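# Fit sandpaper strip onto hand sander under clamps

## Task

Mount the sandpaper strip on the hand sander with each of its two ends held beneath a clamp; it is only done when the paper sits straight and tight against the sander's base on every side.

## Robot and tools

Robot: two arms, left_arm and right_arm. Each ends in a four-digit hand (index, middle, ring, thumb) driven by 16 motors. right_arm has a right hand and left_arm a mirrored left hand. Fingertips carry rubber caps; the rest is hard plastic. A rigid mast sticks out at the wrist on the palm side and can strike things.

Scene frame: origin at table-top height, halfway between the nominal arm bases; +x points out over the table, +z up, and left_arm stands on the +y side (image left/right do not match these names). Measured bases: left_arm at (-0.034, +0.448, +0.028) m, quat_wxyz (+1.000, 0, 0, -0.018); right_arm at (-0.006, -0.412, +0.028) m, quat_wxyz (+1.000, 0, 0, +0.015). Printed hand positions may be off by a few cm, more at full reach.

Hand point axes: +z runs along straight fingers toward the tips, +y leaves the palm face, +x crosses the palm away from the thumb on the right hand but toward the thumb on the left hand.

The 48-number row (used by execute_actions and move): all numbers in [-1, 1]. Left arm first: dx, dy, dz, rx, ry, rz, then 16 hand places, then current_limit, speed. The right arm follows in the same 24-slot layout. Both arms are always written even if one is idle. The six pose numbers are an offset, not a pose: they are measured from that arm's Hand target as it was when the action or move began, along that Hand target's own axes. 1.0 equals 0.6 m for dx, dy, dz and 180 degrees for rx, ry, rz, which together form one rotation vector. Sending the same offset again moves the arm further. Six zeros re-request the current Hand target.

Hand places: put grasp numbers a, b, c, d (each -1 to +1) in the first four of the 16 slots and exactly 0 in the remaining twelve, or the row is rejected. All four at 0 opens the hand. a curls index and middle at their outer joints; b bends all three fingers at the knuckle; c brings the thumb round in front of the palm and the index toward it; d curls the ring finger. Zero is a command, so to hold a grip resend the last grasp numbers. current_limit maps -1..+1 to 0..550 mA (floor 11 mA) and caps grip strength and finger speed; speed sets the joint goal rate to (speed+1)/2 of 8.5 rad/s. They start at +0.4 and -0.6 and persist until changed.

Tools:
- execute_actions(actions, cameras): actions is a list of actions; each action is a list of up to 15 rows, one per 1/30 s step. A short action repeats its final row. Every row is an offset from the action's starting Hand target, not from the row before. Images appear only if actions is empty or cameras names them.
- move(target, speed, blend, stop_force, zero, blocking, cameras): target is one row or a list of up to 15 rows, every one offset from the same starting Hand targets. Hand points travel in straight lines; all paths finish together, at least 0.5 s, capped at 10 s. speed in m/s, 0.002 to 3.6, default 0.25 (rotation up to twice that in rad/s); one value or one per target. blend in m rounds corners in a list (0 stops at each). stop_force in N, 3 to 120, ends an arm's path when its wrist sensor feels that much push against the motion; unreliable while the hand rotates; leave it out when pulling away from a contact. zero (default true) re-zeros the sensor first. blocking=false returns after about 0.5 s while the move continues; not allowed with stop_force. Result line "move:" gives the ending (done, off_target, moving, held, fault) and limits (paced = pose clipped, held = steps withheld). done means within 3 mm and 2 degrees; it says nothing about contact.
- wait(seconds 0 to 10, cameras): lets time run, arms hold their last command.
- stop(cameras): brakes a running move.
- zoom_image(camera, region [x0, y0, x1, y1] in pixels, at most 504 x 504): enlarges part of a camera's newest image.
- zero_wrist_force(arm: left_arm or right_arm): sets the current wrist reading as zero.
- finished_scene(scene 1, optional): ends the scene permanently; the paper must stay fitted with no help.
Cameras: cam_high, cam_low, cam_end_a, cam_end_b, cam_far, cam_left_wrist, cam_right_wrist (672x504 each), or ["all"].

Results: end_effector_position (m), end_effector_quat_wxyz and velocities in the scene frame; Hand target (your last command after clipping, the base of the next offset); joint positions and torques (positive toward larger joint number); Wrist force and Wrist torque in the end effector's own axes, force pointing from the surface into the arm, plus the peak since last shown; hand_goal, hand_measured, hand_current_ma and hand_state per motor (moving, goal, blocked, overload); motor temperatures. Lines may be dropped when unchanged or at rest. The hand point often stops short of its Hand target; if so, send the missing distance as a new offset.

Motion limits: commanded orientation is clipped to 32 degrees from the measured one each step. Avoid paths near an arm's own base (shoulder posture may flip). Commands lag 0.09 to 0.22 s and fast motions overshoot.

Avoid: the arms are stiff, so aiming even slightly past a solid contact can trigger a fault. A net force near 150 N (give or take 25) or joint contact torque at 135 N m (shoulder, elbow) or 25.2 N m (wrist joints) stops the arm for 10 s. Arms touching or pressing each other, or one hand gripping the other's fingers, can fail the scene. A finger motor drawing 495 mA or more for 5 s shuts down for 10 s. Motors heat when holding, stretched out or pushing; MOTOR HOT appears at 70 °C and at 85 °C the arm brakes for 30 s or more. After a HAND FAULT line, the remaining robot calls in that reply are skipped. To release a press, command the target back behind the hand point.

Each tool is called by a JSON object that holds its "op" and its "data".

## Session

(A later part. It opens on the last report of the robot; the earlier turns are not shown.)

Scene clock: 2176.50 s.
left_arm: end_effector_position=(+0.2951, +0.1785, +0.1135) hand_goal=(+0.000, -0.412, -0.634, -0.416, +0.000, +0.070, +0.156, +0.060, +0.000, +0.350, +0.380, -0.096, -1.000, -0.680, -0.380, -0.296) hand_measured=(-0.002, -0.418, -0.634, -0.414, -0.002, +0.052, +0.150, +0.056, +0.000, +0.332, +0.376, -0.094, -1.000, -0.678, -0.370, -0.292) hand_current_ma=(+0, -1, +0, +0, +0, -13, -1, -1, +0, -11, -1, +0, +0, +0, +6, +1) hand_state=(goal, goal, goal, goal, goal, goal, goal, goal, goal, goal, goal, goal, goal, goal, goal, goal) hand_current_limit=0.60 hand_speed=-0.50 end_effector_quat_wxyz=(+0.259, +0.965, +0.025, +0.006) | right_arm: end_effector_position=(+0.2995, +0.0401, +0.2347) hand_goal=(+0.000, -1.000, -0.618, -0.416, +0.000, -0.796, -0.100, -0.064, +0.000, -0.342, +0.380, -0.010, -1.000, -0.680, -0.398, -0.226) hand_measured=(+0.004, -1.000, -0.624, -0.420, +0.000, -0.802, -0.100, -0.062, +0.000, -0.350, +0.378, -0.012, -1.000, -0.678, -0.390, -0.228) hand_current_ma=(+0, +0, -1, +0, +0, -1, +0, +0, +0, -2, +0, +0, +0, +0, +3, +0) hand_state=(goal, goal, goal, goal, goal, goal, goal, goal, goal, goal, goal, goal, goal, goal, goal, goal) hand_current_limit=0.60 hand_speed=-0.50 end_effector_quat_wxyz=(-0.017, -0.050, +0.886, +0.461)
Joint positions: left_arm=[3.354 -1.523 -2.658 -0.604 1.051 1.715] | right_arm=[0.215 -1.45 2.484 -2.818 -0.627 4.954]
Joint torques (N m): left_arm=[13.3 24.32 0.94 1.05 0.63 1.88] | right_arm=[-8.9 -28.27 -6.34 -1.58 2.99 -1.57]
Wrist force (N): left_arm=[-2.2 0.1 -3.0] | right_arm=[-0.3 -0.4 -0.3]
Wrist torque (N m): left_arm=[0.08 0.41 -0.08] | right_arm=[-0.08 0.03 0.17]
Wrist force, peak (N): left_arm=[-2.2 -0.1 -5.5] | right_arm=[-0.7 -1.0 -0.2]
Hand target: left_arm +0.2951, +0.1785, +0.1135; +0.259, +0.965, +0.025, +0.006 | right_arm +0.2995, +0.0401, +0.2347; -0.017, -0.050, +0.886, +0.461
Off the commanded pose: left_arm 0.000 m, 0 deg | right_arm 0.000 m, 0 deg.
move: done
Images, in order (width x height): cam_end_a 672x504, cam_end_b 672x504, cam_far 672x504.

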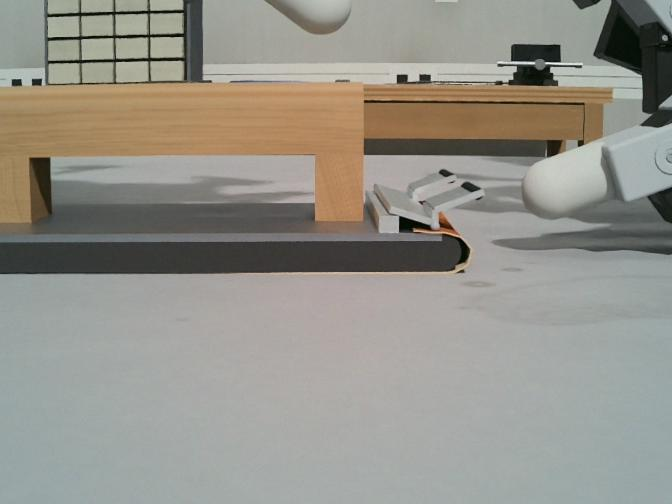

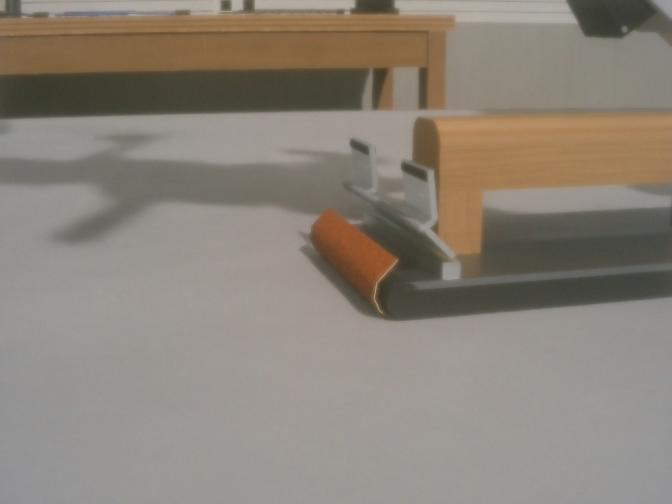

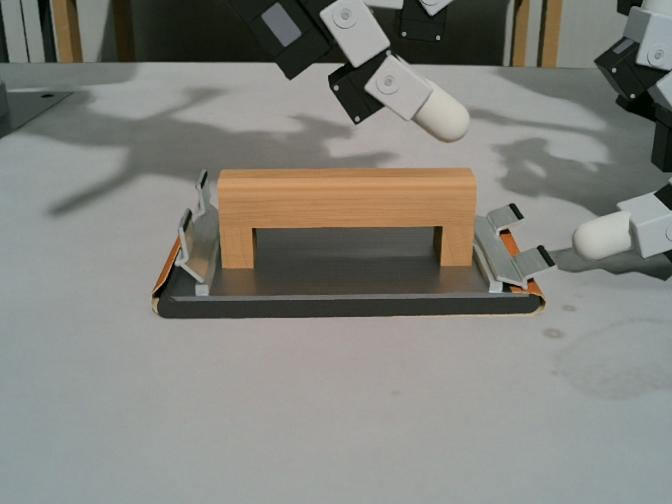

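{"op": "move", "data": {"target": [0,0,0,0,0,0, 0.4,0.48,-0.6,0.6,0,0,0,0,0,0,0,0,0,0,0,0,0.6,-0.5, 0.0105,-0.0947,-0.1265,0,0,0, 0.3,0,-0.67,0.6,0,0,0,0,0,0,0,0,0,0,0,0,0.6,-0.5], "speed": 0.1}}

{"op": "move", "data": {"target": [0,0,0,0,0,0, 0.4,0.48,-0.6,0.6,0,0,0,0,0,0,0,0,0,0,0,0,0.6,-0.5, 0,-0.0219,0.0153,0,0,0, 0.3,0,-0.67,0.6,0,0,0,0,0,0,0,0,0,0,0,0,0.6,-0.5], "speed": 0.012, "stop_force": 9, "cameras": ["cam_end_a", "cam_far", "cam_end_b"]}}

Scene clock: 2197.33 s.
left_arm: end_effector_position=(+0.2951, +0.1785, +0.1135) hand_goal=(+0.000, -0.412, -0.634, -0.416, +0.000, +0.070, +0.156, +0.060, +0.000, +0.350, +0.380, -0.096, -1.000, -0.680, -0.380, -0.296) hand_measured=(-0.002, -0.418, -0.634, -0.414, -0.002, +0.052, +0.150, +0.056, +0.000, +0.332, +0.376, -0.094, -1.000, -0.678, -0.370, -0.292) hand_current_ma=(+0, -1, +0, +0, +0, -13, -1, -1, +0, -11, -1, +0, +0, +0, +6, +1) hand_state=(goal, goal, goal, goal, goal, goal, goal, goal, goal, goal, goal, goal, goal, goal, goal, goal) hand_current_limit=0.60 hand_speed=-0.50 end_effector_quat_wxyz=(+0.259, +0.965, +0.025, +0.006) | right_arm: end_effector_position=(+0.3032, -0.0548, +0.2316) hand_goal=(+0.000, -1.000, -0.618, -0.416, +0.000, -0.796, -0.100, -0.064, +0.000, -0.342, +0.380, -0.010, -1.000, -0.680, -0.398, -0.226) hand_measured=(+0.004, -1.000, -0.624, -0.420, +0.000, -0.802, -0.100, -0.062, +0.000, -0.350, +0.378, -0.012, -1.000, -0.678, -0.390, -0.228) hand_current_ma=(+0, +0, -1, +0, +0, -1, +0, +0, +0, -2, +0, +0, +0, +0, +3, +0) hand_state=(goal, goal, goal, goal, goal, goal, goal, goal, goal, goal, goal, goal, goal, goal, goal, goal) hand_current_limit=0.60 hand_speed=-0.50 end_effector_quat_wxyz=(-0.017, -0.050, +0.886, +0.461)
Joint positions: left_arm=[3.354 -1.523 -2.658 -0.604 1.051 1.715] | right_arm=[-0.077 -1.679 2.552 -2.248 -0.625 4.454]
Joint torques (N m): left_arm=[11.49 24.31 9.4 1.09 0.68 1.94] | right_arm=[-10.1 -21.26 -22.27 -1.13 -0.1 -1.65]
Wrist force (N): left_arm=[-2.2 -0.3 -3.0] | right_arm=[-0.2 0.0 -0.5]
Wrist torque (N m): left_arm=[0.01 0.42 -0.07] | right_arm=[-0.01 0.04 0.20]
Wrist force, peak (N): left_arm=[-2.5 -0.1 -3.4] | right_arm=[-0.3 -0.7 -0.7]
Hand target: left_arm +0.2951, +0.1785, +0.1135; +0.259, +0.965, +0.025, +0.006 | right_arm +0.3032, -0.0548, +0.2316; -0.017, -0.050, +0.886, +0.461
Off the commanded pose: left_arm 0.000 m, 0 deg | right_arm 0.000 m, 0 deg.
move: done

Scene clock: 2199.57 s.
left_arm: end_effector_position=(+0.2951, +0.1785, +0.1135) hand_goal=(+0.000, -0.412, -0.634, -0.416, +0.000, +0.070, +0.156, +0.060, +0.000, +0.350, +0.380, -0.096, -1.000, -0.680, -0.380, -0.296) hand_measured=(-0.002, -0.418, -0.634, -0.414, -0.002, +0.052, +0.150, +0.056, +0.000, +0.332, +0.376, -0.094, -1.000, -0.678, -0.370, -0.292) hand_current_ma=(+0, -1, +0, +0, +0, -13, -1, -1, +0, -11, -1, +0, +0, +0, +6, +1) hand_state=(goal, goal, goal, goal, goal, goal, goal, goal, goal, goal, goal, goal, goal, goal, goal, goal) hand_current_limit=0.60 hand_speed=-0.50 end_effector_quat_wxyz=(+0.259, +0.965, +0.025, +0.006) | right_arm: end_effector_position=(+0.3034, -0.0548, +0.2156) hand_goal=(+0.000, -1.000, -0.618, -0.416, +0.000, -0.796, -0.100, -0.064, +0.000, -0.342, +0.380, -0.010, -1.000, -0.680, -0.398, -0.226) hand_measured=(+0.004, -0.994, -0.610, -0.406, +0.000, -0.802, -0.100, -0.062, +0.000, -0.350, +0.378, -0.012, -1.000, -0.678, -0.390, -0.228) hand_current_ma=(+0, +1, +2, +3, +0, -1, +0, +0, +0, -2, +0, +0, +0, +0, +3, +0) hand_state=(goal, goal, goal, goal, goal, goal, goal, goal, goal, goal, goal, goal, goal, goal, goal, goal) hand_current_limit=0.60 hand_speed=-0.50 end_effector_quat_wxyz=(-0.017, -0.050, +0.886, +0.461)
Joint positions: left_arm=[3.354 -1.523 -2.658 -0.604 1.051 1.715] | right_arm=[-0.077 -1.624 2.571 -2.322 -0.625 4.453]
Joint torques (N m): left_arm=[10.8 24.24 9.61 1.03 0.92 1.68] | right_arm=[8.75 0.7 -3.89 -3.27 2.49 1.49]
Wrist force (N): left_arm=[-2.3 0.2 -3.0] | right_arm=[-0.1 2.3 -8.0]
Wrist torque (N m): left_arm=[0.09 0.42 -0.09] | right_arm=[0.59 -0.15 0.14]
Wrist force, peak (N): left_arm=[-2.5 0.3 -3.2] | right_arm=[0.0 3.0 -8.7]
Hand target: left_arm +0.2951, +0.1785, +0.1135; +0.259, +0.965, +0.025, +0.006 | right_arm +0.3034, -0.0548, +0.2156; -0.017, -0.050, +0.886, +0.461
Off the commanded pose: left_arm 0.000 m, 0 deg | right_arm 0.000 m, 0 deg.
move: done
Images, in order (width x height): cam_end_a 672x504, cam_end_b 672x504, cam_far 672x504.

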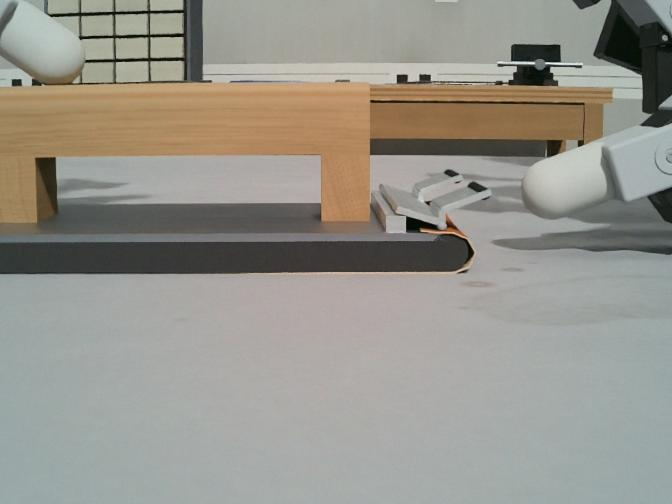

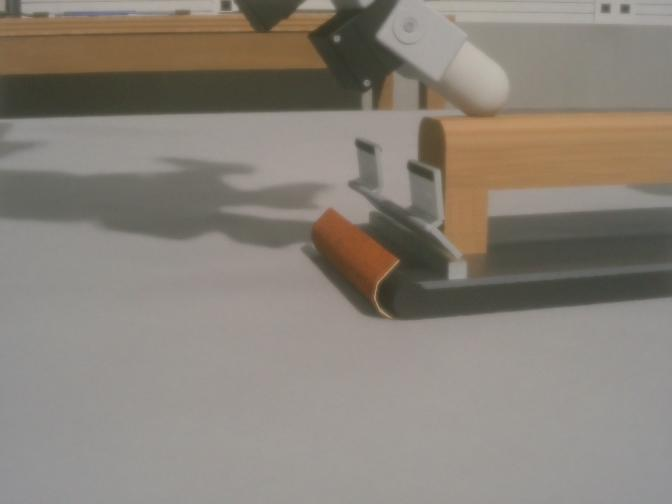

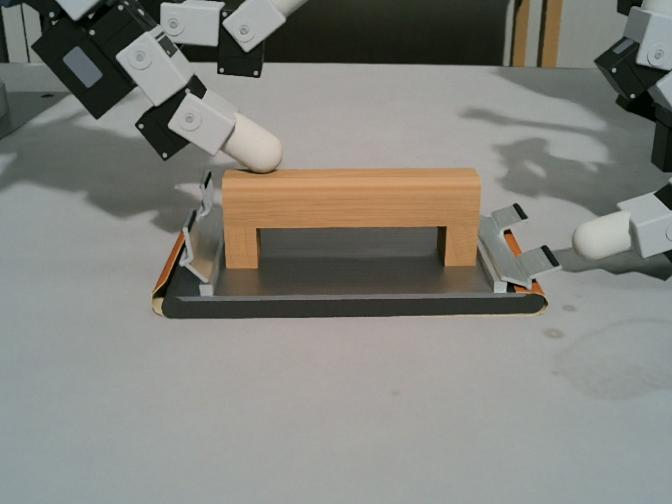

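{"op": "zoom_image", "data": {"camera": "cam_end_a", "region": [380, 160, 520, 290]}}

{"op": "zoom_image", "data": {"camera": "cam_far", "region": [140, 200, 240, 330]}}

{"op": "zoom_image", "data": {"camera": "cam_far", "region": [460, 200, 560, 330]}}

Scaled by 3.600 from the camera's 672x504 image, which has a finer 960x720 frame.

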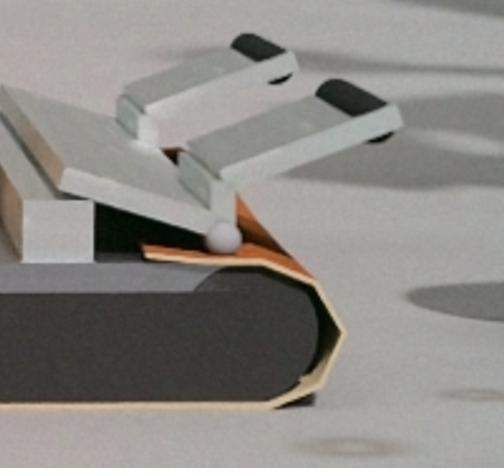

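Scaled by 3.877 from the camera's 672x504 image, which has a finer 960x720 frame.

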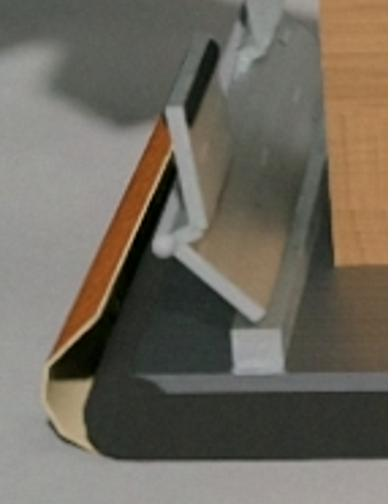

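Scaled by 3.877 from the camera's 672x504 image, which has a finer 960x720 frame.

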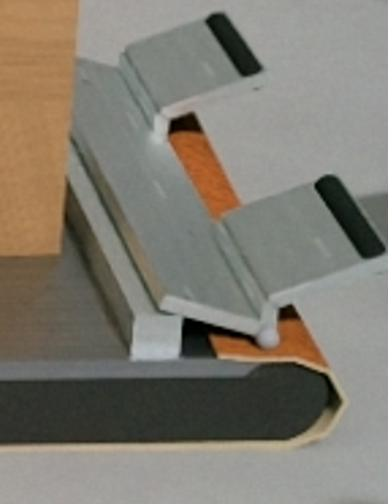

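{"op": "move", "data": {"target": [0,0,0,0,0,0, 0.4,0.48,-0.6,0.6,0,0,0,0,0,0,0,0,0,0,0,0,0.6,-0.5, 0.01,0.0006,0.0008,0,0,0, 0.3,0,-0.67,0.6,0,0,0,0,0,0,0,0,0,0,0,0,0.6,-0.5], "speed": 0.012, "cameras": ["cam_end_a", "cam_far", "cam_end_b"]}}

{"op": "zoom_image", "data": {"camera": "cam_far", "region": [140, 200, 240, 330]}}

{"op": "zoom_image", "data": {"camera": "cam_far", "region": [460, 200, 560, 330]}}

Scene clock: 2208.80 s.
left_arm: end_effector_position=(+0.2951, +0.1785, +0.1135) hand_goal=(+0.000, -0.412, -0.634, -0.416, +0.000, +0.070, +0.156, +0.060, +0.000, +0.350, +0.380, -0.096, -1.000, -0.680, -0.380, -0.296) hand_measured=(-0.002, -0.418, -0.634, -0.414, -0.002, +0.052, +0.150, +0.056, +0.000, +0.332, +0.376, -0.094, -1.000, -0.678, -0.370, -0.292) hand_current_ma=(+0, -1, +0, +0, +0, -13, -1, -1, +0, -11, -1, +0, +0, +0, +6, +1) hand_state=(goal, goal, goal, goal, goal, goal, goal, goal, goal, goal, goal, goal, goal, goal, goal, goal) hand_current_limit=0.60 hand_speed=-0.50 end_effector_quat_wxyz=(+0.259, +0.965, +0.025, +0.006) | right_arm: end_effector_position=(+0.2975, -0.0548, +0.2155) hand_goal=(+0.000, -1.000, -0.618, -0.416, +0.000, -0.796, -0.100, -0.064, +0.000, -0.342, +0.380, -0.010, -1.000, -0.680, -0.398, -0.226) hand_measured=(-0.046, -0.994, -0.610, -0.406, +0.000, -0.802, -0.100, -0.062, +0.000, -0.350, +0.378, -0.012, -1.000, -0.678, -0.390, -0.228) hand_current_ma=(-38, +1, +2, +3, +0, -1, +0, +0, +0, -2, +0, +0, +0, +0, +3, +0) hand_state=(blocked, goal, goal, goal, goal, goal, goal, goal, goal, goal, goal, goal, goal, goal, goal, goal) hand_current_limit=0.60 hand_speed=-0.50 end_effector_quat_wxyz=(-0.017, -0.050, +0.886, +0.461)
Joint positions: left_arm=[3.354 -1.523 -2.658 -0.604 1.051 1.715] | right_arm=[-0.078 -1.64 2.585 -2.318 -0.625 4.452]
Joint torques (N m): left_arm=[11.01 24.21 16.62 1.09 0.68 1.63] | right_arm=[-6.86 -19.49 -1.89 0.28 -0.74 -1.54]
Wrist force (N): left_arm=[-2.2 0.1 -2.8] | right_arm=[-2.0 1.7 -7.2]
Wrist torque (N m): left_arm=[0.06 0.42 -0.08] | right_arm=[0.54 -0.42 -0.09]
Wrist force, peak (N): left_arm=[-2.4 -0.1 -3.4] | right_arm=[-0.4 3.2 -9.7]
Hand target: left_arm +0.2951, +0.1785, +0.1135; +0.259, +0.965, +0.025, +0.006 | right_arm +0.2974, -0.0548, +0.2155; -0.017, -0.050, +0.886, +0.461
Off the commanded pose: left_arm 0.000 m, 0 deg | right_arm 0.000 m, 0 deg.
move: done
Images, in order (width x height): cam_end_a 672x504, cam_end_b 672x504, cam_far 672x504.

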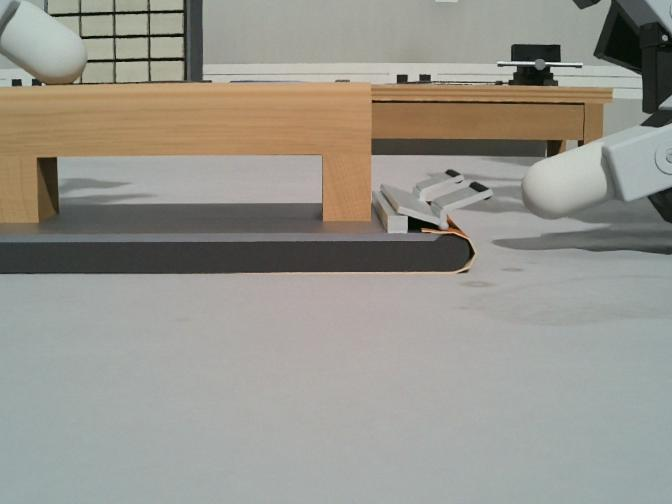

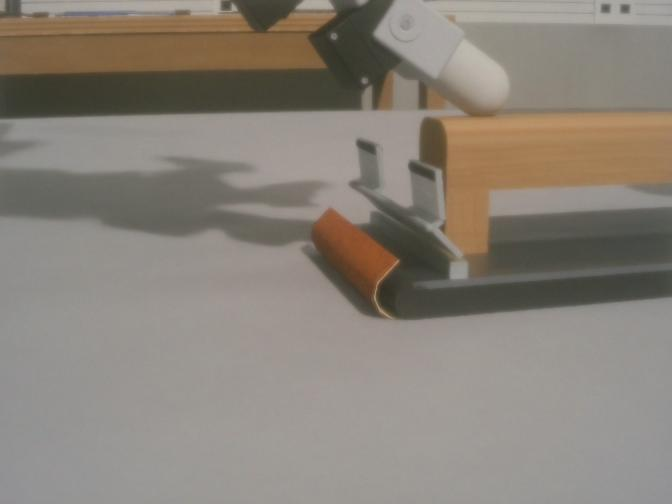

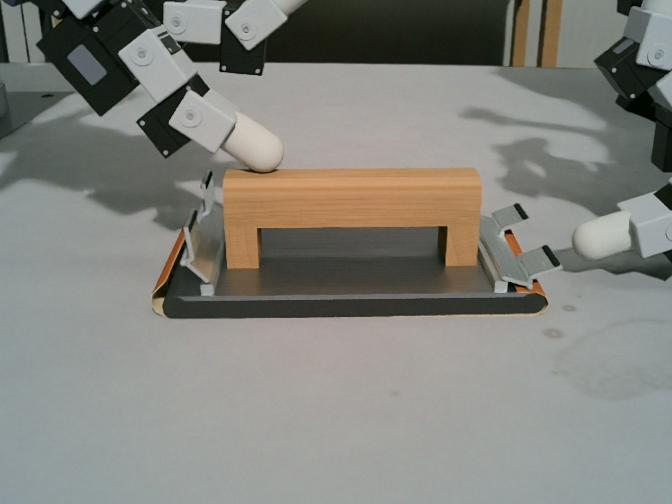

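Scaled by 3.877 from the camera's 672x504 image, which has a finer 960x720 frame.

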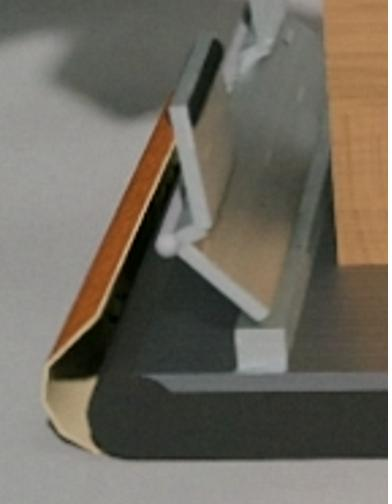

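Scaled by 3.877 from the camera's 672x504 image, which has a finer 960x720 frame.

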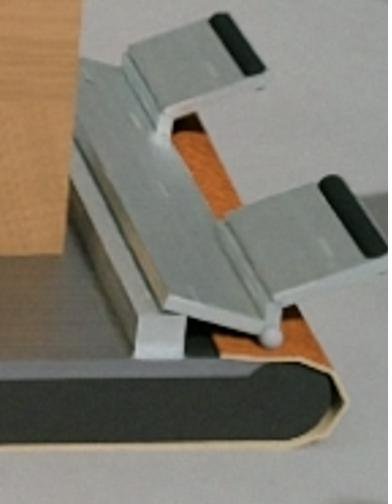

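{"op": "move", "data": {"target": [0,0,0,0,0,0, 0.4,0.48,-0.6,0.6,0,0,0,0,0,0,0,0,0,0,0,0,0.6,-0.5, 0.0117,-0.0007,0.0015,0,0,0, 0.3,0,-0.67,0.6,0,0,0,0,0,0,0,0,0,0,0,0,0.6,-0.5], "speed": 0.012, "cameras": ["cam_end_a", "cam_far", "cam_end_b"]}}

{"op": "zoom_image", "data": {"camera": "cam_far", "region": [140, 200, 240, 330]}}

{"op": "zoom_image", "data": {"camera": "cam_far", "region": [460, 200, 560, 330]}}

{"op": "zoom_image", "data": {"camera": "cam_end_b", "region": [290, 120, 480, 330]}}

Scene clock: 2215.37 s.
left_arm: end_effector_position=(+0.2951, +0.1785, +0.1135) hand_goal=(+0.000, -0.412, -0.634, -0.416, +0.000, +0.070, +0.156, +0.060, +0.000, +0.350, +0.380, -0.096, -1.000, -0.680, -0.380, -0.296) hand_measured=(-0.002, -0.418, -0.634, -0.414, -0.002, +0.052, +0.150, +0.056, +0.000, +0.332, +0.376, -0.094, -1.000, -0.678, -0.370, -0.292) hand_current_ma=(+0, -1, +0, +0, +0, -13, -1, -1, +0, -11, -1, +0, +0, +0, +6, +1) hand_state=(goal, goal, goal, goal, goal, goal, goal, goal, goal, goal, goal, goal, goal, goal, goal, goal) hand_current_limit=0.60 hand_speed=-0.50 end_effector_quat_wxyz=(+0.259, +0.965, +0.025, +0.006) | right_arm: end_effector_position=(+0.2905, -0.0551, +0.2145) hand_goal=(+0.000, -1.000, -0.618, -0.416, +0.000, -0.796, -0.100, -0.064, +0.000, -0.342, +0.380, -0.010, -1.000, -0.680, -0.398, -0.226) hand_measured=(-0.066, -0.988, -0.608, -0.406, +0.000, -0.802, -0.100, -0.062, +0.000, -0.350, +0.378, -0.012, -1.000, -0.678, -0.390, -0.228) hand_current_ma=(-69, +5, +3, +3, +0, -1, +0, +0, +0, -2, +0, +0, +0, +0, +3, +0) hand_state=(blocked, goal, goal, goal, goal, goal, goal, goal, goal, goal, goal, goal, goal, goal, goal, goal) hand_current_limit=0.60 hand_speed=-0.50 end_effector_quat_wxyz=(-0.017, -0.050, +0.886, +0.461)
Joint positions: left_arm=[3.354 -1.523 -2.658 -0.604 1.051 1.715] | right_arm=[-0.079 -1.656 2.602 -2.316 -0.625 4.448]
Joint torques (N m): left_arm=[12.13 24.01 21.23 1.01 0.6 1.64] | right_arm=[-8.4 -22.29 -2.77 0.06 -0.76 -1.77]
Wrist force (N): left_arm=[-2.3 0.2 -3.1] | right_arm=[-2.9 1.3 -3.2]
Wrist torque (N m): left_arm=[0.09 0.42 -0.09] | right_arm=[0.13 -0.39 -0.18]
Wrist force, peak (N): left_arm=[-2.3 0.1 -3.6] | right_arm=[-2.6 2.7 -8.0]
Hand target: left_arm +0.2951, +0.1785, +0.1135; +0.259, +0.965, +0.025, +0.006 | right_arm +0.2904, -0.0551, +0.2145; -0.017, -0.050, +0.886, +0.461
Off the commanded pose: left_arm 0.000 m, 0 deg | right_arm 0.000 m, 0 deg.
move: done
Images, in order (width x height): cam_end_a 672x504, cam_end_b 672x504, cam_far 672x504.

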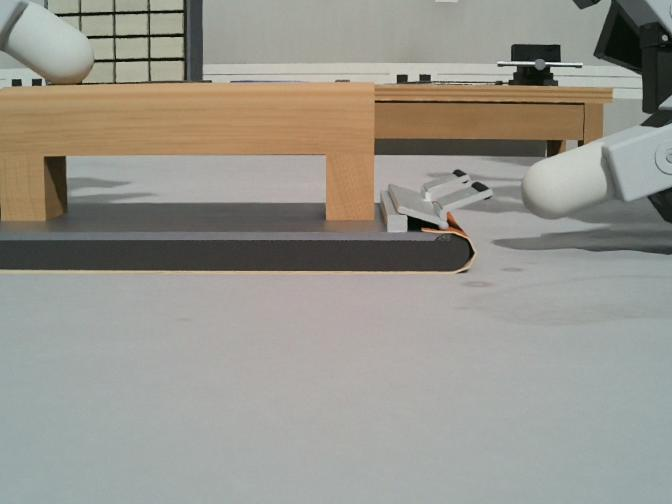

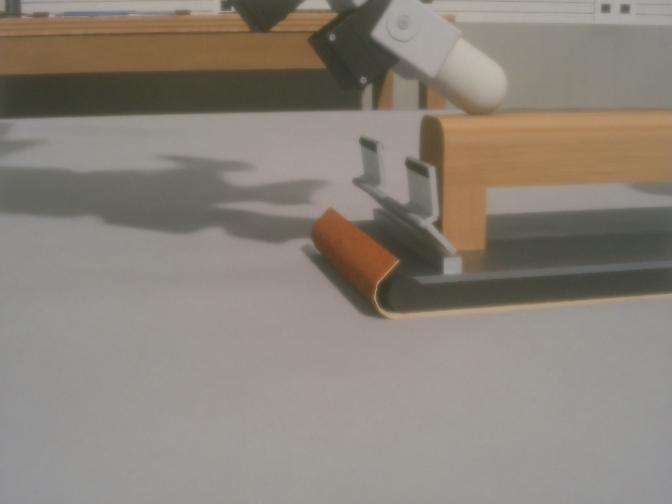

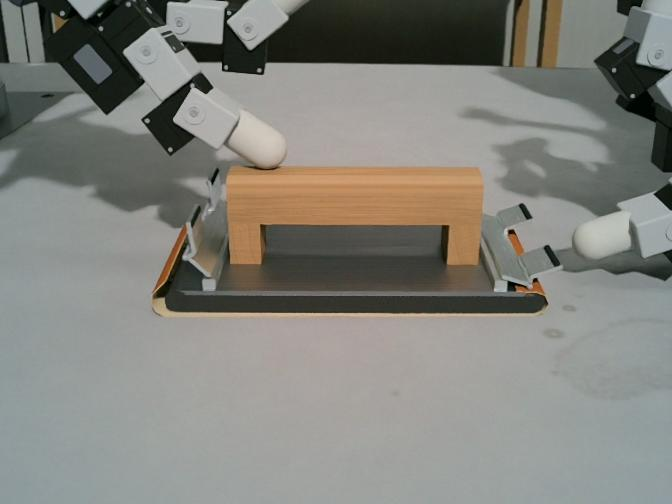

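Scaled by 3.877 from the camera's 672x504 image, which has a finer 960x720 frame.

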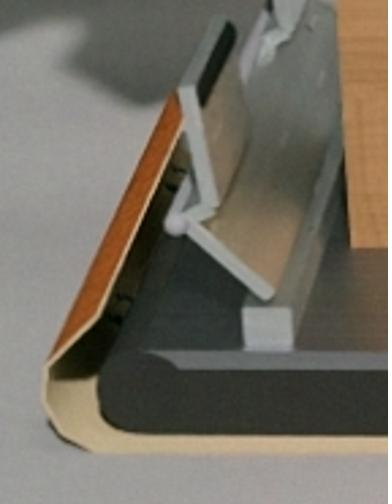

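Scaled by 3.877 from the camera's 672x504 image, which has a finer 960x720 frame.

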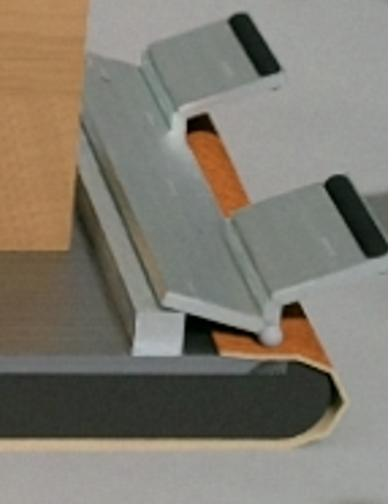

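Scaled by 2.400 from the camera's 672x504 image, which has a finer 960x720 frame.

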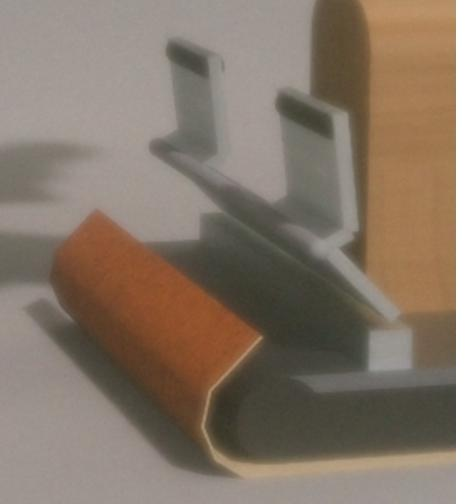

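{"op": "move", "data": {"target": [0,0,0,0,0,0, 0.4,0.48,-0.6,0.6,0,0,0,0,0,0,0,0,0,0,0,0,0.6,-0.5, -0.0232,-0.0035,-0.0004,0,0,0, 0.3,0,-0.67,0.6,0,0,0,0,0,0,0,0,0,0,0,0,0.6,-0.5], "speed": 0.015, "cameras": ["cam_far"]}}

{"op": "zoom_image", "data": {"camera": "cam_far", "region": [140, 200, 240, 330]}}

Scene clock: 2237.73 s.
left_arm: end_effector_position=(+0.2951, +0.1785, +0.1135) hand_goal=(+0.000, -0.412, -0.634, -0.416, +0.000, +0.070, +0.156, +0.060, +0.000, +0.350, +0.380, -0.096, -1.000, -0.680, -0.380, -0.296) hand_measured=(-0.002, -0.418, -0.634, -0.414, -0.002, +0.052, +0.150, +0.056, +0.000, +0.332, +0.376, -0.094, -1.000, -0.678, -0.370, -0.292) hand_current_ma=(+0, -1, +0, +0, +0, -13, -1, -1, +0, -11, -1, +0, +0, +0, +6, +1) hand_state=(goal, goal, goal, goal, goal, goal, goal, goal, goal, goal, goal, goal, goal, goal, goal, goal) hand_current_limit=0.60 hand_speed=-0.50 end_effector_quat_wxyz=(+0.259, +0.965, +0.025, +0.006) | right_arm: end_effector_position=(+0.3043, -0.0550, +0.2132) hand_goal=(+0.000, -1.000, -0.618, -0.416, +0.000, -0.796, -0.100, -0.064, +0.000, -0.342, +0.380, -0.010, -1.000, -0.680, -0.398, -0.226) hand_measured=(+0.054, -0.980, -0.602, -0.402, +0.000, -0.802, -0.100, -0.062, +0.000, -0.350, +0.378, -0.012, -1.000, -0.678, -0.390, -0.228) hand_current_ma=(+49, +11, +7, +5, +0, -1, +0, +0, +0, -2, +0, +0, +0, +0, +3, +0) hand_state=(blocked, goal, goal, goal, goal, goal, goal, goal, goal, goal, goal, goal, goal, goal, goal, goal) hand_current_limit=0.60 hand_speed=-0.50 end_effector_quat_wxyz=(-0.017, -0.050, +0.886, +0.461)
Joint positions: left_arm=[3.354 -1.523 -2.658 -0.604 1.051 1.715] | right_arm=[-0.077 -1.614 2.572 -2.332 -0.625 4.452]
Joint torques (N m): left_arm=[11.09 24.99 20.91 0.86 0.58 1.59] | right_arm=[11.32 0.77 -21.51 -4.04 2.46 1.83]
Wrist force (N): left_arm=[-2.4 0.2 -3.2] | right_arm=[1.8 3.2 -7.7]
Wrist torque (N m): left_arm=[0.10 0.44 -0.10] | right_arm=[0.45 0.14 0.24]
Wrist force, peak (N): left_arm=[-2.3 0.2 -3.5] | right_arm=[0.6 3.2 -9.1]
Hand target: left_arm +0.2951, +0.1785, +0.1135; +0.259, +0.965, +0.025, +0.006 | right_arm +0.3044, -0.0550, +0.2132; -0.017, -0.050, +0.886, +0.461
Off the commanded pose: left_arm 0.000 m, 0 deg | right_arm 0.000 m, 0 deg.
move: done
Images, in order (width x height): cam_far 672x504.

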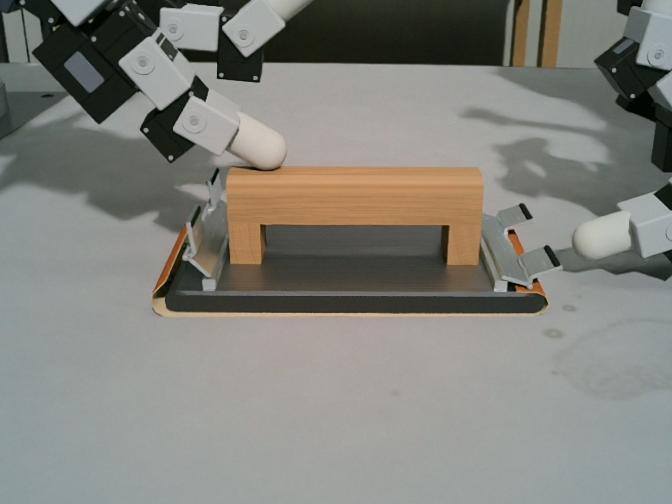

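Scaled by 3.877 from the camera's 672x504 image, which has a finer 960x720 frame.

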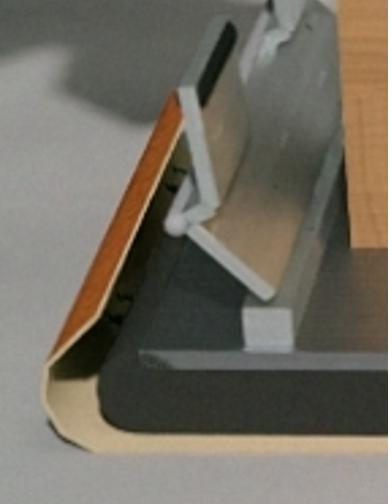

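{"op": "execute_actions", "data": {"actions": [], "cameras": ["cam_far","cam_end_a","cam_high"]}}

Scene clock: 2259.53 s.
left_arm: end_effector_position=(+0.2951, +0.1785, +0.1135) hand_goal=(+0.000, -0.412, -0.634, -0.416, +0.000, +0.070, +0.156, +0.060, +0.000, +0.350, +0.380, -0.096, -1.000, -0.680, -0.380, -0.296) hand_measured=(-0.002, -0.418, -0.634, -0.414, -0.002, +0.052, +0.150, +0.056, +0.000, +0.332, +0.376, -0.094, -1.000, -0.678, -0.370, -0.292) hand_current_ma=(+0, -1, +0, +0, +0, -13, -1, -1, +0, -11, -1, +0, +0, +0, +6, +1) hand_state=(goal, goal, goal, goal, goal, goal, goal, goal, goal, goal, goal, goal, goal, goal, goal, goal) hand_current_limit=0.60 hand_speed=-0.50 end_effector_quat_wxyz=(+0.259, +0.965, +0.025, +0.006) | right_arm: end_effector_position=(+0.3044, -0.0550, +0.2132) hand_goal=(+0.000, -1.000, -0.618, -0.416, +0.000, -0.796, -0.100, -0.064, +0.000, -0.342, +0.380, -0.010, -1.000, -0.680, -0.398, -0.226) hand_measured=(+0.054, -0.980, -0.602, -0.402, +0.000, -0.802, -0.100, -0.062, +0.000, -0.350, +0.378, -0.012, -1.000, -0.678, -0.390, -0.228) hand_current_ma=(+50, +11, +7, +5, +0, -1, +0, +0, +0, -2, +0, +0, +0, +0, +3, +0) hand_state=(blocked, goal, goal, goal, goal, goal, goal, goal, goal, goal, goal, goal, goal, goal, goal, goal) hand_current_limit=0.60 hand_speed=-0.50 end_effector_quat_wxyz=(-0.017, -0.050, +0.886, +0.461)
Joint positions: left_arm=[3.354 -1.523 -2.658 -0.604 1.051 1.715] | right_arm=[-0.077 -1.614 2.572 -2.332 -0.625 4.452]
Joint velocities: within noise
Joint torques (N m): left_arm=[11.43 25.14 23.98 0.84 0.75 1.72] | right_arm=[10.35 0.3 -19.43 -4.01 2.43 1.84]
Motor temperatures (°C): left_arm=[30 29 28 35 35 39] | right_arm=[27 31 30 37 33 37]
Wrist force (N): left_arm=[-2.2 0.4 -3.0] | right_arm=[1.8 3.2 -7.6]
Wrist torque (N m): left_arm=[0.11 0.41 -0.08] | right_arm=[0.43 0.15 0.23]
Wrist force, peak (N): left_arm=[-2.6 0.1 -3.3] | right_arm=[2.1 3.2 -7.8]
Hand target: left_arm +0.2951, +0.1785, +0.1135; +0.259, +0.965, +0.025, +0.006 | right_arm +0.3044, -0.0550, +0.2132; -0.017, -0.050, +0.886, +0.461
Off the commanded pose: left_arm 0.000 m, 0 deg | right_arm 0.000 m, 0 deg.
Images, in order (width x height): cam_high 672x504, cam_end_a 672x504, cam_far 672x504.

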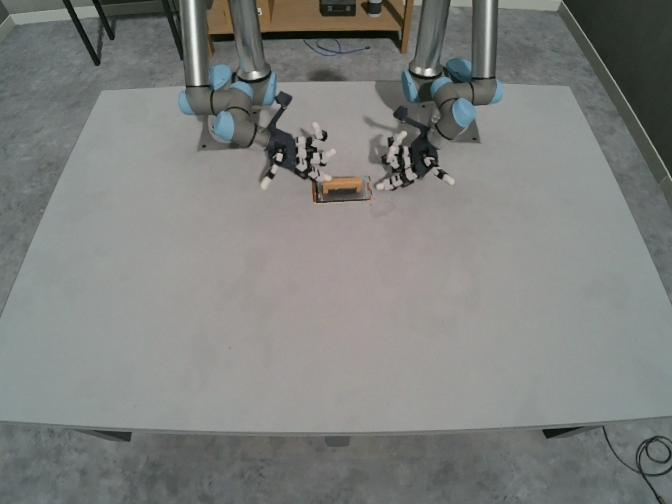

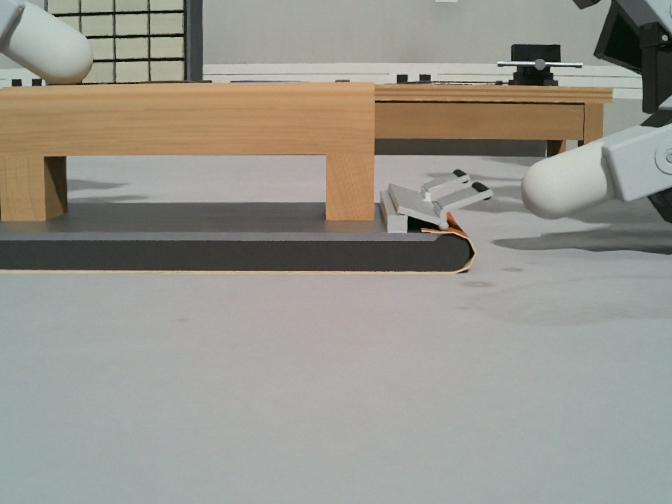

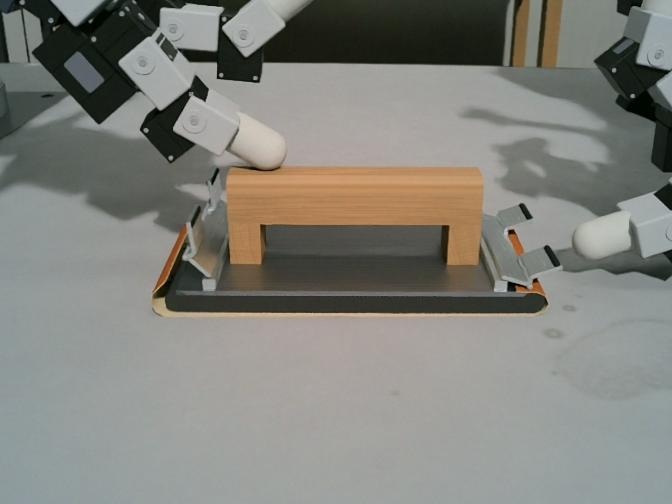

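{"op": "move", "data": {"target": [[0,0,0,0,0,0,0.4,0.48,-0.6,0.6,0,0,0,0,0,0,0,0,0,0,0,0,0.6,-0.5,-0.004975,-0.000317,-0.000385,0,0,0,0.3,0,-0.67,0.6,0,0,0,0,0,0,0,0,0,0,0,0,0.6,-0.5]], "speed": 0.01, "cameras": ["cam_far"]}}

{"op": "zoom_image", "data": {"camera": "cam_far", "region": [130, 150, 582, 350]}}

Scene clock: 2263.00 s.
left_arm: end_effector_position=(+0.2951, +0.1785, +0.1135) hand_goal=(+0.000, -0.412, -0.634, -0.416, +0.000, +0.070, +0.156, +0.060, +0.000, +0.350, +0.380, -0.096, -1.000, -0.680, -0.380, -0.296) hand_measured=(-0.002, -0.418, -0.634, -0.414, -0.002, +0.052, +0.150, +0.056, +0.000, +0.332, +0.376, -0.094, -1.000, -0.678, -0.370, -0.292) hand_current_ma=(+0, -1, +0, +0, +0, -13, -1, -1, +0, -11, -1, +0, +0, +0, +6, +1) hand_state=(goal, goal, goal, goal, goal, goal, goal, goal, goal, goal, goal, goal, goal, goal, goal, goal) hand_current_limit=0.60 hand_speed=-0.50 end_effector_quat_wxyz=(+0.259, +0.965, +0.025, +0.006) | right_arm: end_effector_position=(+0.3073, -0.0550, +0.2132) hand_goal=(+0.000, -1.000, -0.618, -0.416, +0.000, -0.796, -0.100, -0.064, +0.000, -0.342, +0.380, -0.010, -1.000, -0.680, -0.398, -0.226) hand_measured=(+0.068, -0.978, -0.602, -0.402, +0.000, -0.802, -0.100, -0.062, +0.000, -0.350, +0.378, -0.012, -1.000, -0.678, -0.390, -0.228) hand_current_ma=(+72, +13, +7, +5, +0, -1, +0, +0, +0, -2, +0, +0, +0, +0, +3, +0) hand_state=(blocked, blocked, goal, goal, goal, goal, goal, goal, goal, goal, goal, goal, goal, goal, goal, goal) hand_current_limit=0.60 hand_speed=-0.50 end_effector_quat_wxyz=(-0.017, -0.050, +0.886, +0.461)
Joint positions: left_arm=[3.354 -1.523 -2.658 -0.604 1.051 1.715] | right_arm=[-0.077 -1.606 2.565 -2.334 -0.625 4.453]
Joint torques (N m): left_arm=[11.26 24.44 21.55 1.19 0.98 1.49] | right_arm=[9.8 -1.36 -21.56 -4.74 2.74 1.65]
Wrist force (N): left_arm=[-2.2 0.3 -3.3] | right_arm=[2.4 2.2 -3.0]
Wrist torque (N m): left_arm=[0.11 0.41 -0.09] | right_arm=[0.06 0.28 0.32]
Wrist force, peak (N): left_arm=[-2.5 0.4 -3.5] | right_arm=[2.0 3.3 -7.9]
Hand target: left_arm +0.2951, +0.1785, +0.1135; +0.259, +0.965, +0.025, +0.006 | right_arm +0.3074, -0.0550, +0.2132; -0.017, -0.050, +0.886, +0.461
Off the commanded pose: left_arm 0.000 m, 0 deg | right_arm 0.000 m, 0 deg.
move: done
Images, in order (width x height): cam_far 672x504.

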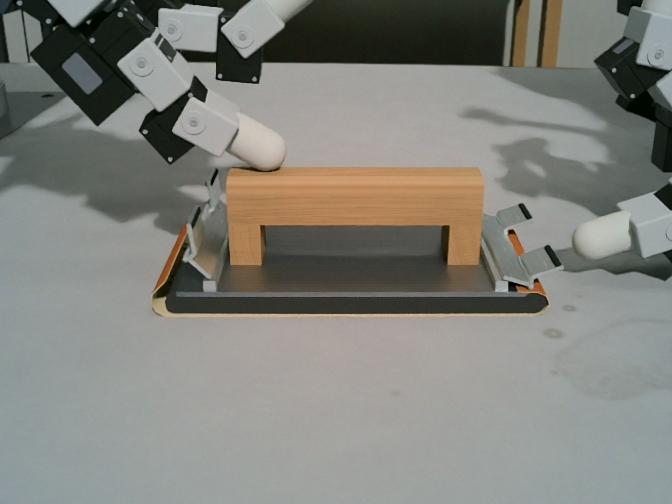

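Scaled by 1.115 from the camera's 672x504 image, which has a finer 960x720 frame.

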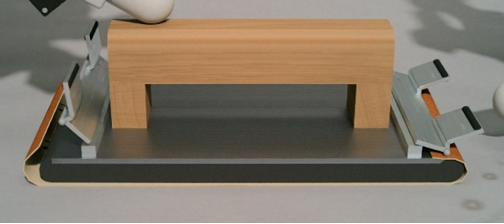

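{"op": "zoom_image", "data": {"camera": "cam_far", "region": [145, 280, 265, 330]}}

{"op": "zoom_image", "data": {"camera": "cam_far", "region": [440, 280, 560, 330]}}

Scaled by 4.200 from the camera's 672x504 image, which has a finer 960x720 frame.

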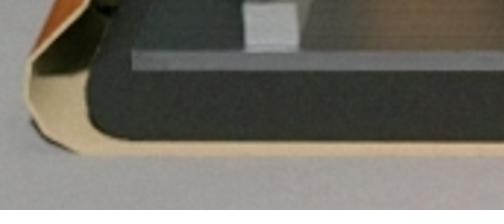

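Scaled by 4.200 from the camera's 672x504 image, which has a finer 960x720 frame.

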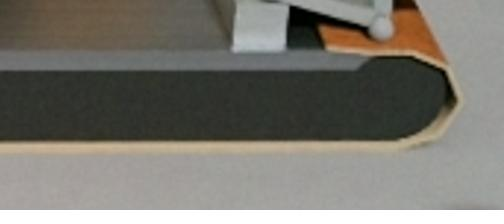

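{"op": "move", "data": {"target": [[0,0,0,0,0,0,0.4,0.48,-0.6,0.6,0,0,0,0,0,0,0,0,0,0,0,0,0.6,-0.5,-0.004975,-0.000317,-0.000385,0,0,0,0.3,0,-0.67,0.6,0,0,0,0,0,0,0,0,0,0,0,0,0.6,-0.5]], "speed": 0.01, "cameras": ["cam_far"]}}

{"op": "zoom_image", "data": {"camera": "cam_far", "region": [145, 280, 265, 330]}}

{"op": "zoom_image", "data": {"camera": "cam_far", "region": [440, 280, 560, 330]}}

Scene clock: 2287.70 s.
left_arm: end_effector_position=(+0.2951, +0.1785, +0.1135) hand_goal=(+0.000, -0.412, -0.634, -0.416, +0.000, +0.070, +0.156, +0.060, +0.000, +0.350, +0.380, -0.096, -1.000, -0.680, -0.380, -0.296) hand_measured=(-0.002, -0.418, -0.634, -0.414, -0.002, +0.052, +0.150, +0.056, +0.000, +0.332, +0.376, -0.094, -1.000, -0.678, -0.370, -0.292) hand_current_ma=(+0, -1, +0, +0, +0, -13, -1, -1, +0, -11, -1, +0, +0, +0, +6, +1) hand_state=(goal, goal, goal, goal, goal, goal, goal, goal, goal, goal, goal, goal, goal, goal, goal, goal) hand_current_limit=0.60 hand_speed=-0.50 end_effector_quat_wxyz=(+0.259, +0.965, +0.025, +0.006) | right_arm: end_effector_position=(+0.3103, -0.0550, +0.2132) hand_goal=(+0.000, -1.000, -0.618, -0.416, +0.000, -0.796, -0.100, -0.064, +0.000, -0.342, +0.380, -0.010, -1.000, -0.680, -0.398, -0.226) hand_measured=(+0.068, -0.978, -0.602, -0.402, +0.000, -0.802, -0.100, -0.062, +0.000, -0.350, +0.378, -0.012, -1.000, -0.678, -0.390, -0.228) hand_current_ma=(+72, +14, +7, +5, +0, -1, +0, +0, +0, -2, +0, +0, +0, +0, +3, +0) hand_state=(blocked, blocked, goal, goal, goal, goal, goal, goal, goal, goal, goal, goal, goal, goal, goal, goal) hand_current_limit=0.60 hand_speed=-0.50 end_effector_quat_wxyz=(-0.017, -0.050, +0.886, +0.461)
Joint positions: left_arm=[3.354 -1.523 -2.658 -0.604 1.051 1.715] | right_arm=[-0.076 -1.598 2.558 -2.335 -0.625 4.454]
Joint torques (N m): left_arm=[11.21 23.89 20.89 1.44 0.48 1.35] | right_arm=[9.19 -4.42 -18.59 -4.41 2.79 1.66]
Wrist force (N): left_arm=[-2.3 -0.2 -3.2] | right_arm=[1.3 0.7 -0.8]
Wrist torque (N m): left_arm=[0.06 0.41 -0.08] | right_arm=[-0.12 0.19 0.19]
Wrist force, peak (N): left_arm=[-2.4 0.2 -3.4] | right_arm=[2.5 2.1 -3.2]
Hand target: left_arm +0.2951, +0.1785, +0.1135; +0.259, +0.965, +0.025, +0.006 | right_arm +0.3104, -0.0550, +0.2132; -0.017, -0.050, +0.886, +0.461
Off the commanded pose: left_arm 0.000 m, 0 deg | right_arm 0.000 m, 0 deg.
move: done
Images, in order (width x height): cam_far 672x504.

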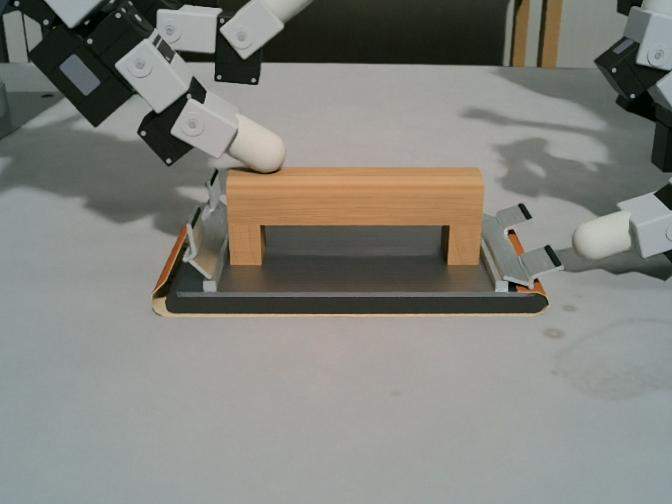

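Scaled by 4.200 from the camera's 672x504 image, which has a finer 960x720 frame.

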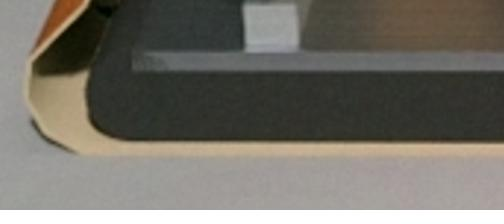

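Scaled by 4.200 from the camera's 672x504 image, which has a finer 960x720 frame.

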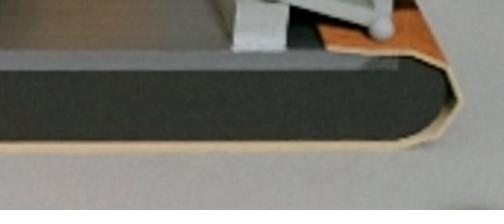

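{"op": "move", "data": {"target": [[0,0,0,0,0,0,0.4,0.48,-0.6,0.6,0,0,0,0,0,0,0,0,0,0,0,0,0.6,-0.5,-0.000267,0.027303,-0.01912,0,0,0,0.3,0,-0.67,0.6,0,0,0,0,0,0,0,0,0,0,0,0,0.6,-0.5],[0,0,0,0,0,0,0.4,0.48,-0.6,0.6,0,0,0,0,0,0,0,0,0,0,0,0,0.6,-0.5,0.0230,-0.0080,-0.1600,0,0,0,0.3,0,-0.67,0.6,0,0,0,0,0,0,0,0,0,0,0,0,0.6,-0.5]], "speed": [0.04, 0.1], "cameras": ["cam_end_b","cam_low","cam_far"]}}

Scene clock: 2311.23 s.
left_arm: end_effector_position=(+0.2951, +0.1785, +0.1135) hand_goal=(+0.000, -0.412, -0.634, -0.416, +0.000, +0.070, +0.156, +0.060, +0.000, +0.350, +0.380, -0.096, -1.000, -0.680, -0.380, -0.296) hand_measured=(-0.002, -0.418, -0.634, -0.414, -0.002, +0.052, +0.150, +0.056, +0.000, +0.332, +0.376, -0.094, -1.000, -0.678, -0.370, -0.292) hand_current_ma=(+0, -1, +0, +0, +0, -13, -1, -1, +0, -11, -1, +0, +0, +0, +6, +1) hand_state=(goal, goal, goal, goal, goal, goal, goal, goal, goal, goal, goal, goal, goal, goal, goal, goal) hand_current_limit=0.60 hand_speed=-0.50 end_effector_quat_wxyz=(+0.259, +0.965, +0.025, +0.006) | right_arm: end_effector_position=(+0.3044, -0.1374, +0.2641) hand_goal=(+0.000, -1.000, -0.618, -0.416, +0.000, -0.796, -0.100, -0.064, +0.000, -0.342, +0.380, -0.010, -1.000, -0.680, -0.398, -0.226) hand_measured=(+0.004, -1.000, -0.616, -0.414, +0.000, -0.802, -0.100, -0.062, +0.000, -0.350, +0.378, -0.012, -1.000, -0.678, -0.390, -0.228) hand_current_ma=(+0, +0, +0, +0, +0, -1, +0, +0, +0, -2, +0, +0, +0, +0, +3, +0) hand_state=(goal, goal, goal, goal, goal, goal, goal, goal, goal, goal, goal, goal, goal, goal, goal, goal) hand_current_limit=0.60 hand_speed=-0.50 end_effector_quat_wxyz=(-0.017, -0.050, +0.886, +0.461)
Joint positions: left_arm=[3.354 -1.523 -2.658 -0.604 1.051 1.715] | right_arm=[-0.353 -1.875 2.472 -1.644 -0.724 4.037]
Joint torques (N m): left_arm=[10.01 24.39 22 1.23 0.6 1.35] | right_arm=[-9.05 -17.04 -24.28 -0.48 -0.4 -1.65]
Wrist force (N): left_arm=[-2.1 0.1 -2.9] | right_arm=[-0.7 -0.2 -0.4]
Wrist torque (N m): left_arm=[0.05 0.39 -0.07] | right_arm=[-0.05 0.07 0.12]
Wrist force, peak (N): left_arm=[-2.5 0.4 -3.4] | right_arm=[1.5 1.7 -1.6]
Hand target: left_arm +0.2951, +0.1785, +0.1135; +0.259, +0.965, +0.025, +0.006 | right_arm +0.3044, -0.1374, +0.2641; -0.017, -0.050, +0.886, +0.461
Off the commanded pose: left_arm 0.000 m, 0 deg | right_arm 0.000 m, 0 deg.
move: done
Images, in order (width x height): cam_low 672x504, cam_end_b 672x504, cam_far 672x504.

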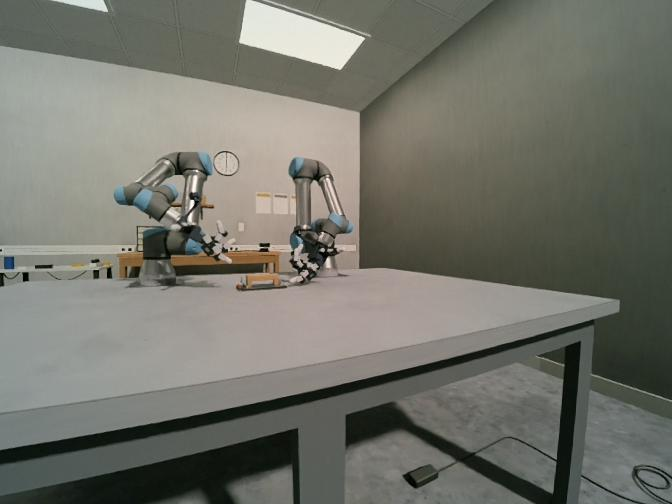

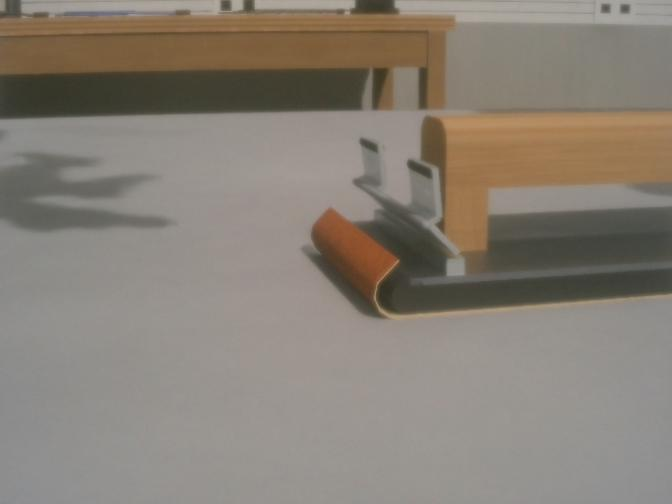

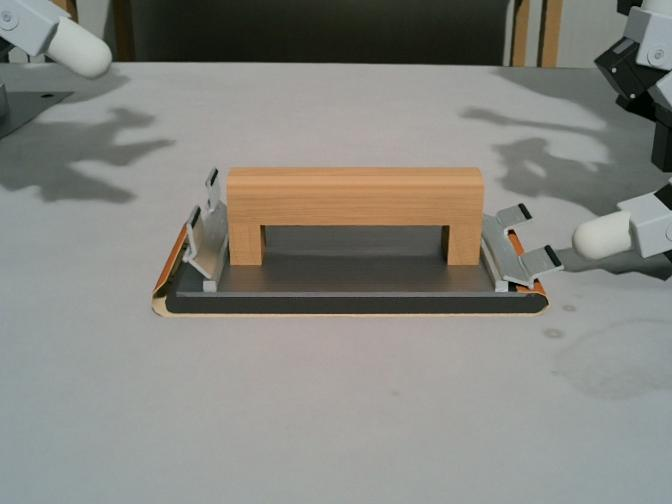

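{"op": "zoom_image", "data": {"camera": "cam_end_b", "region": [280, 120, 532, 330]}}

{"op": "zoom_image", "data": {"camera": "cam_far", "region": [140, 150, 260, 330]}}

Scaled by 2.000 from the camera's 672x504 image, which has a finer 960x720 frame.

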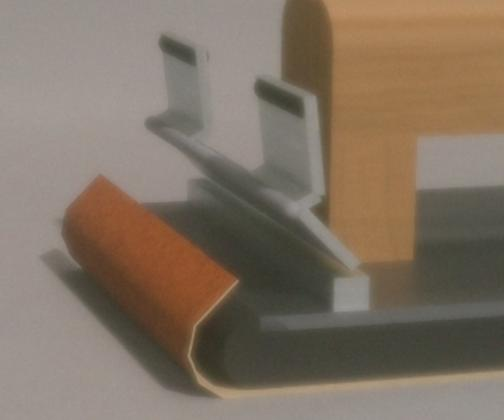

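Scaled by 2.800 from the camera's 672x504 image, which has a finer 960x720 frame.

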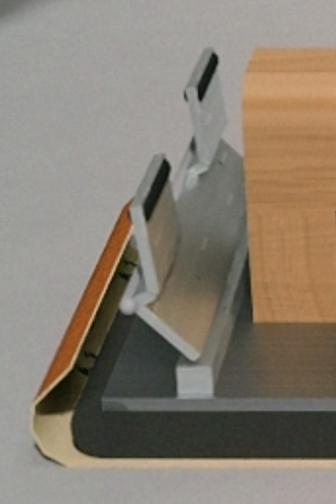

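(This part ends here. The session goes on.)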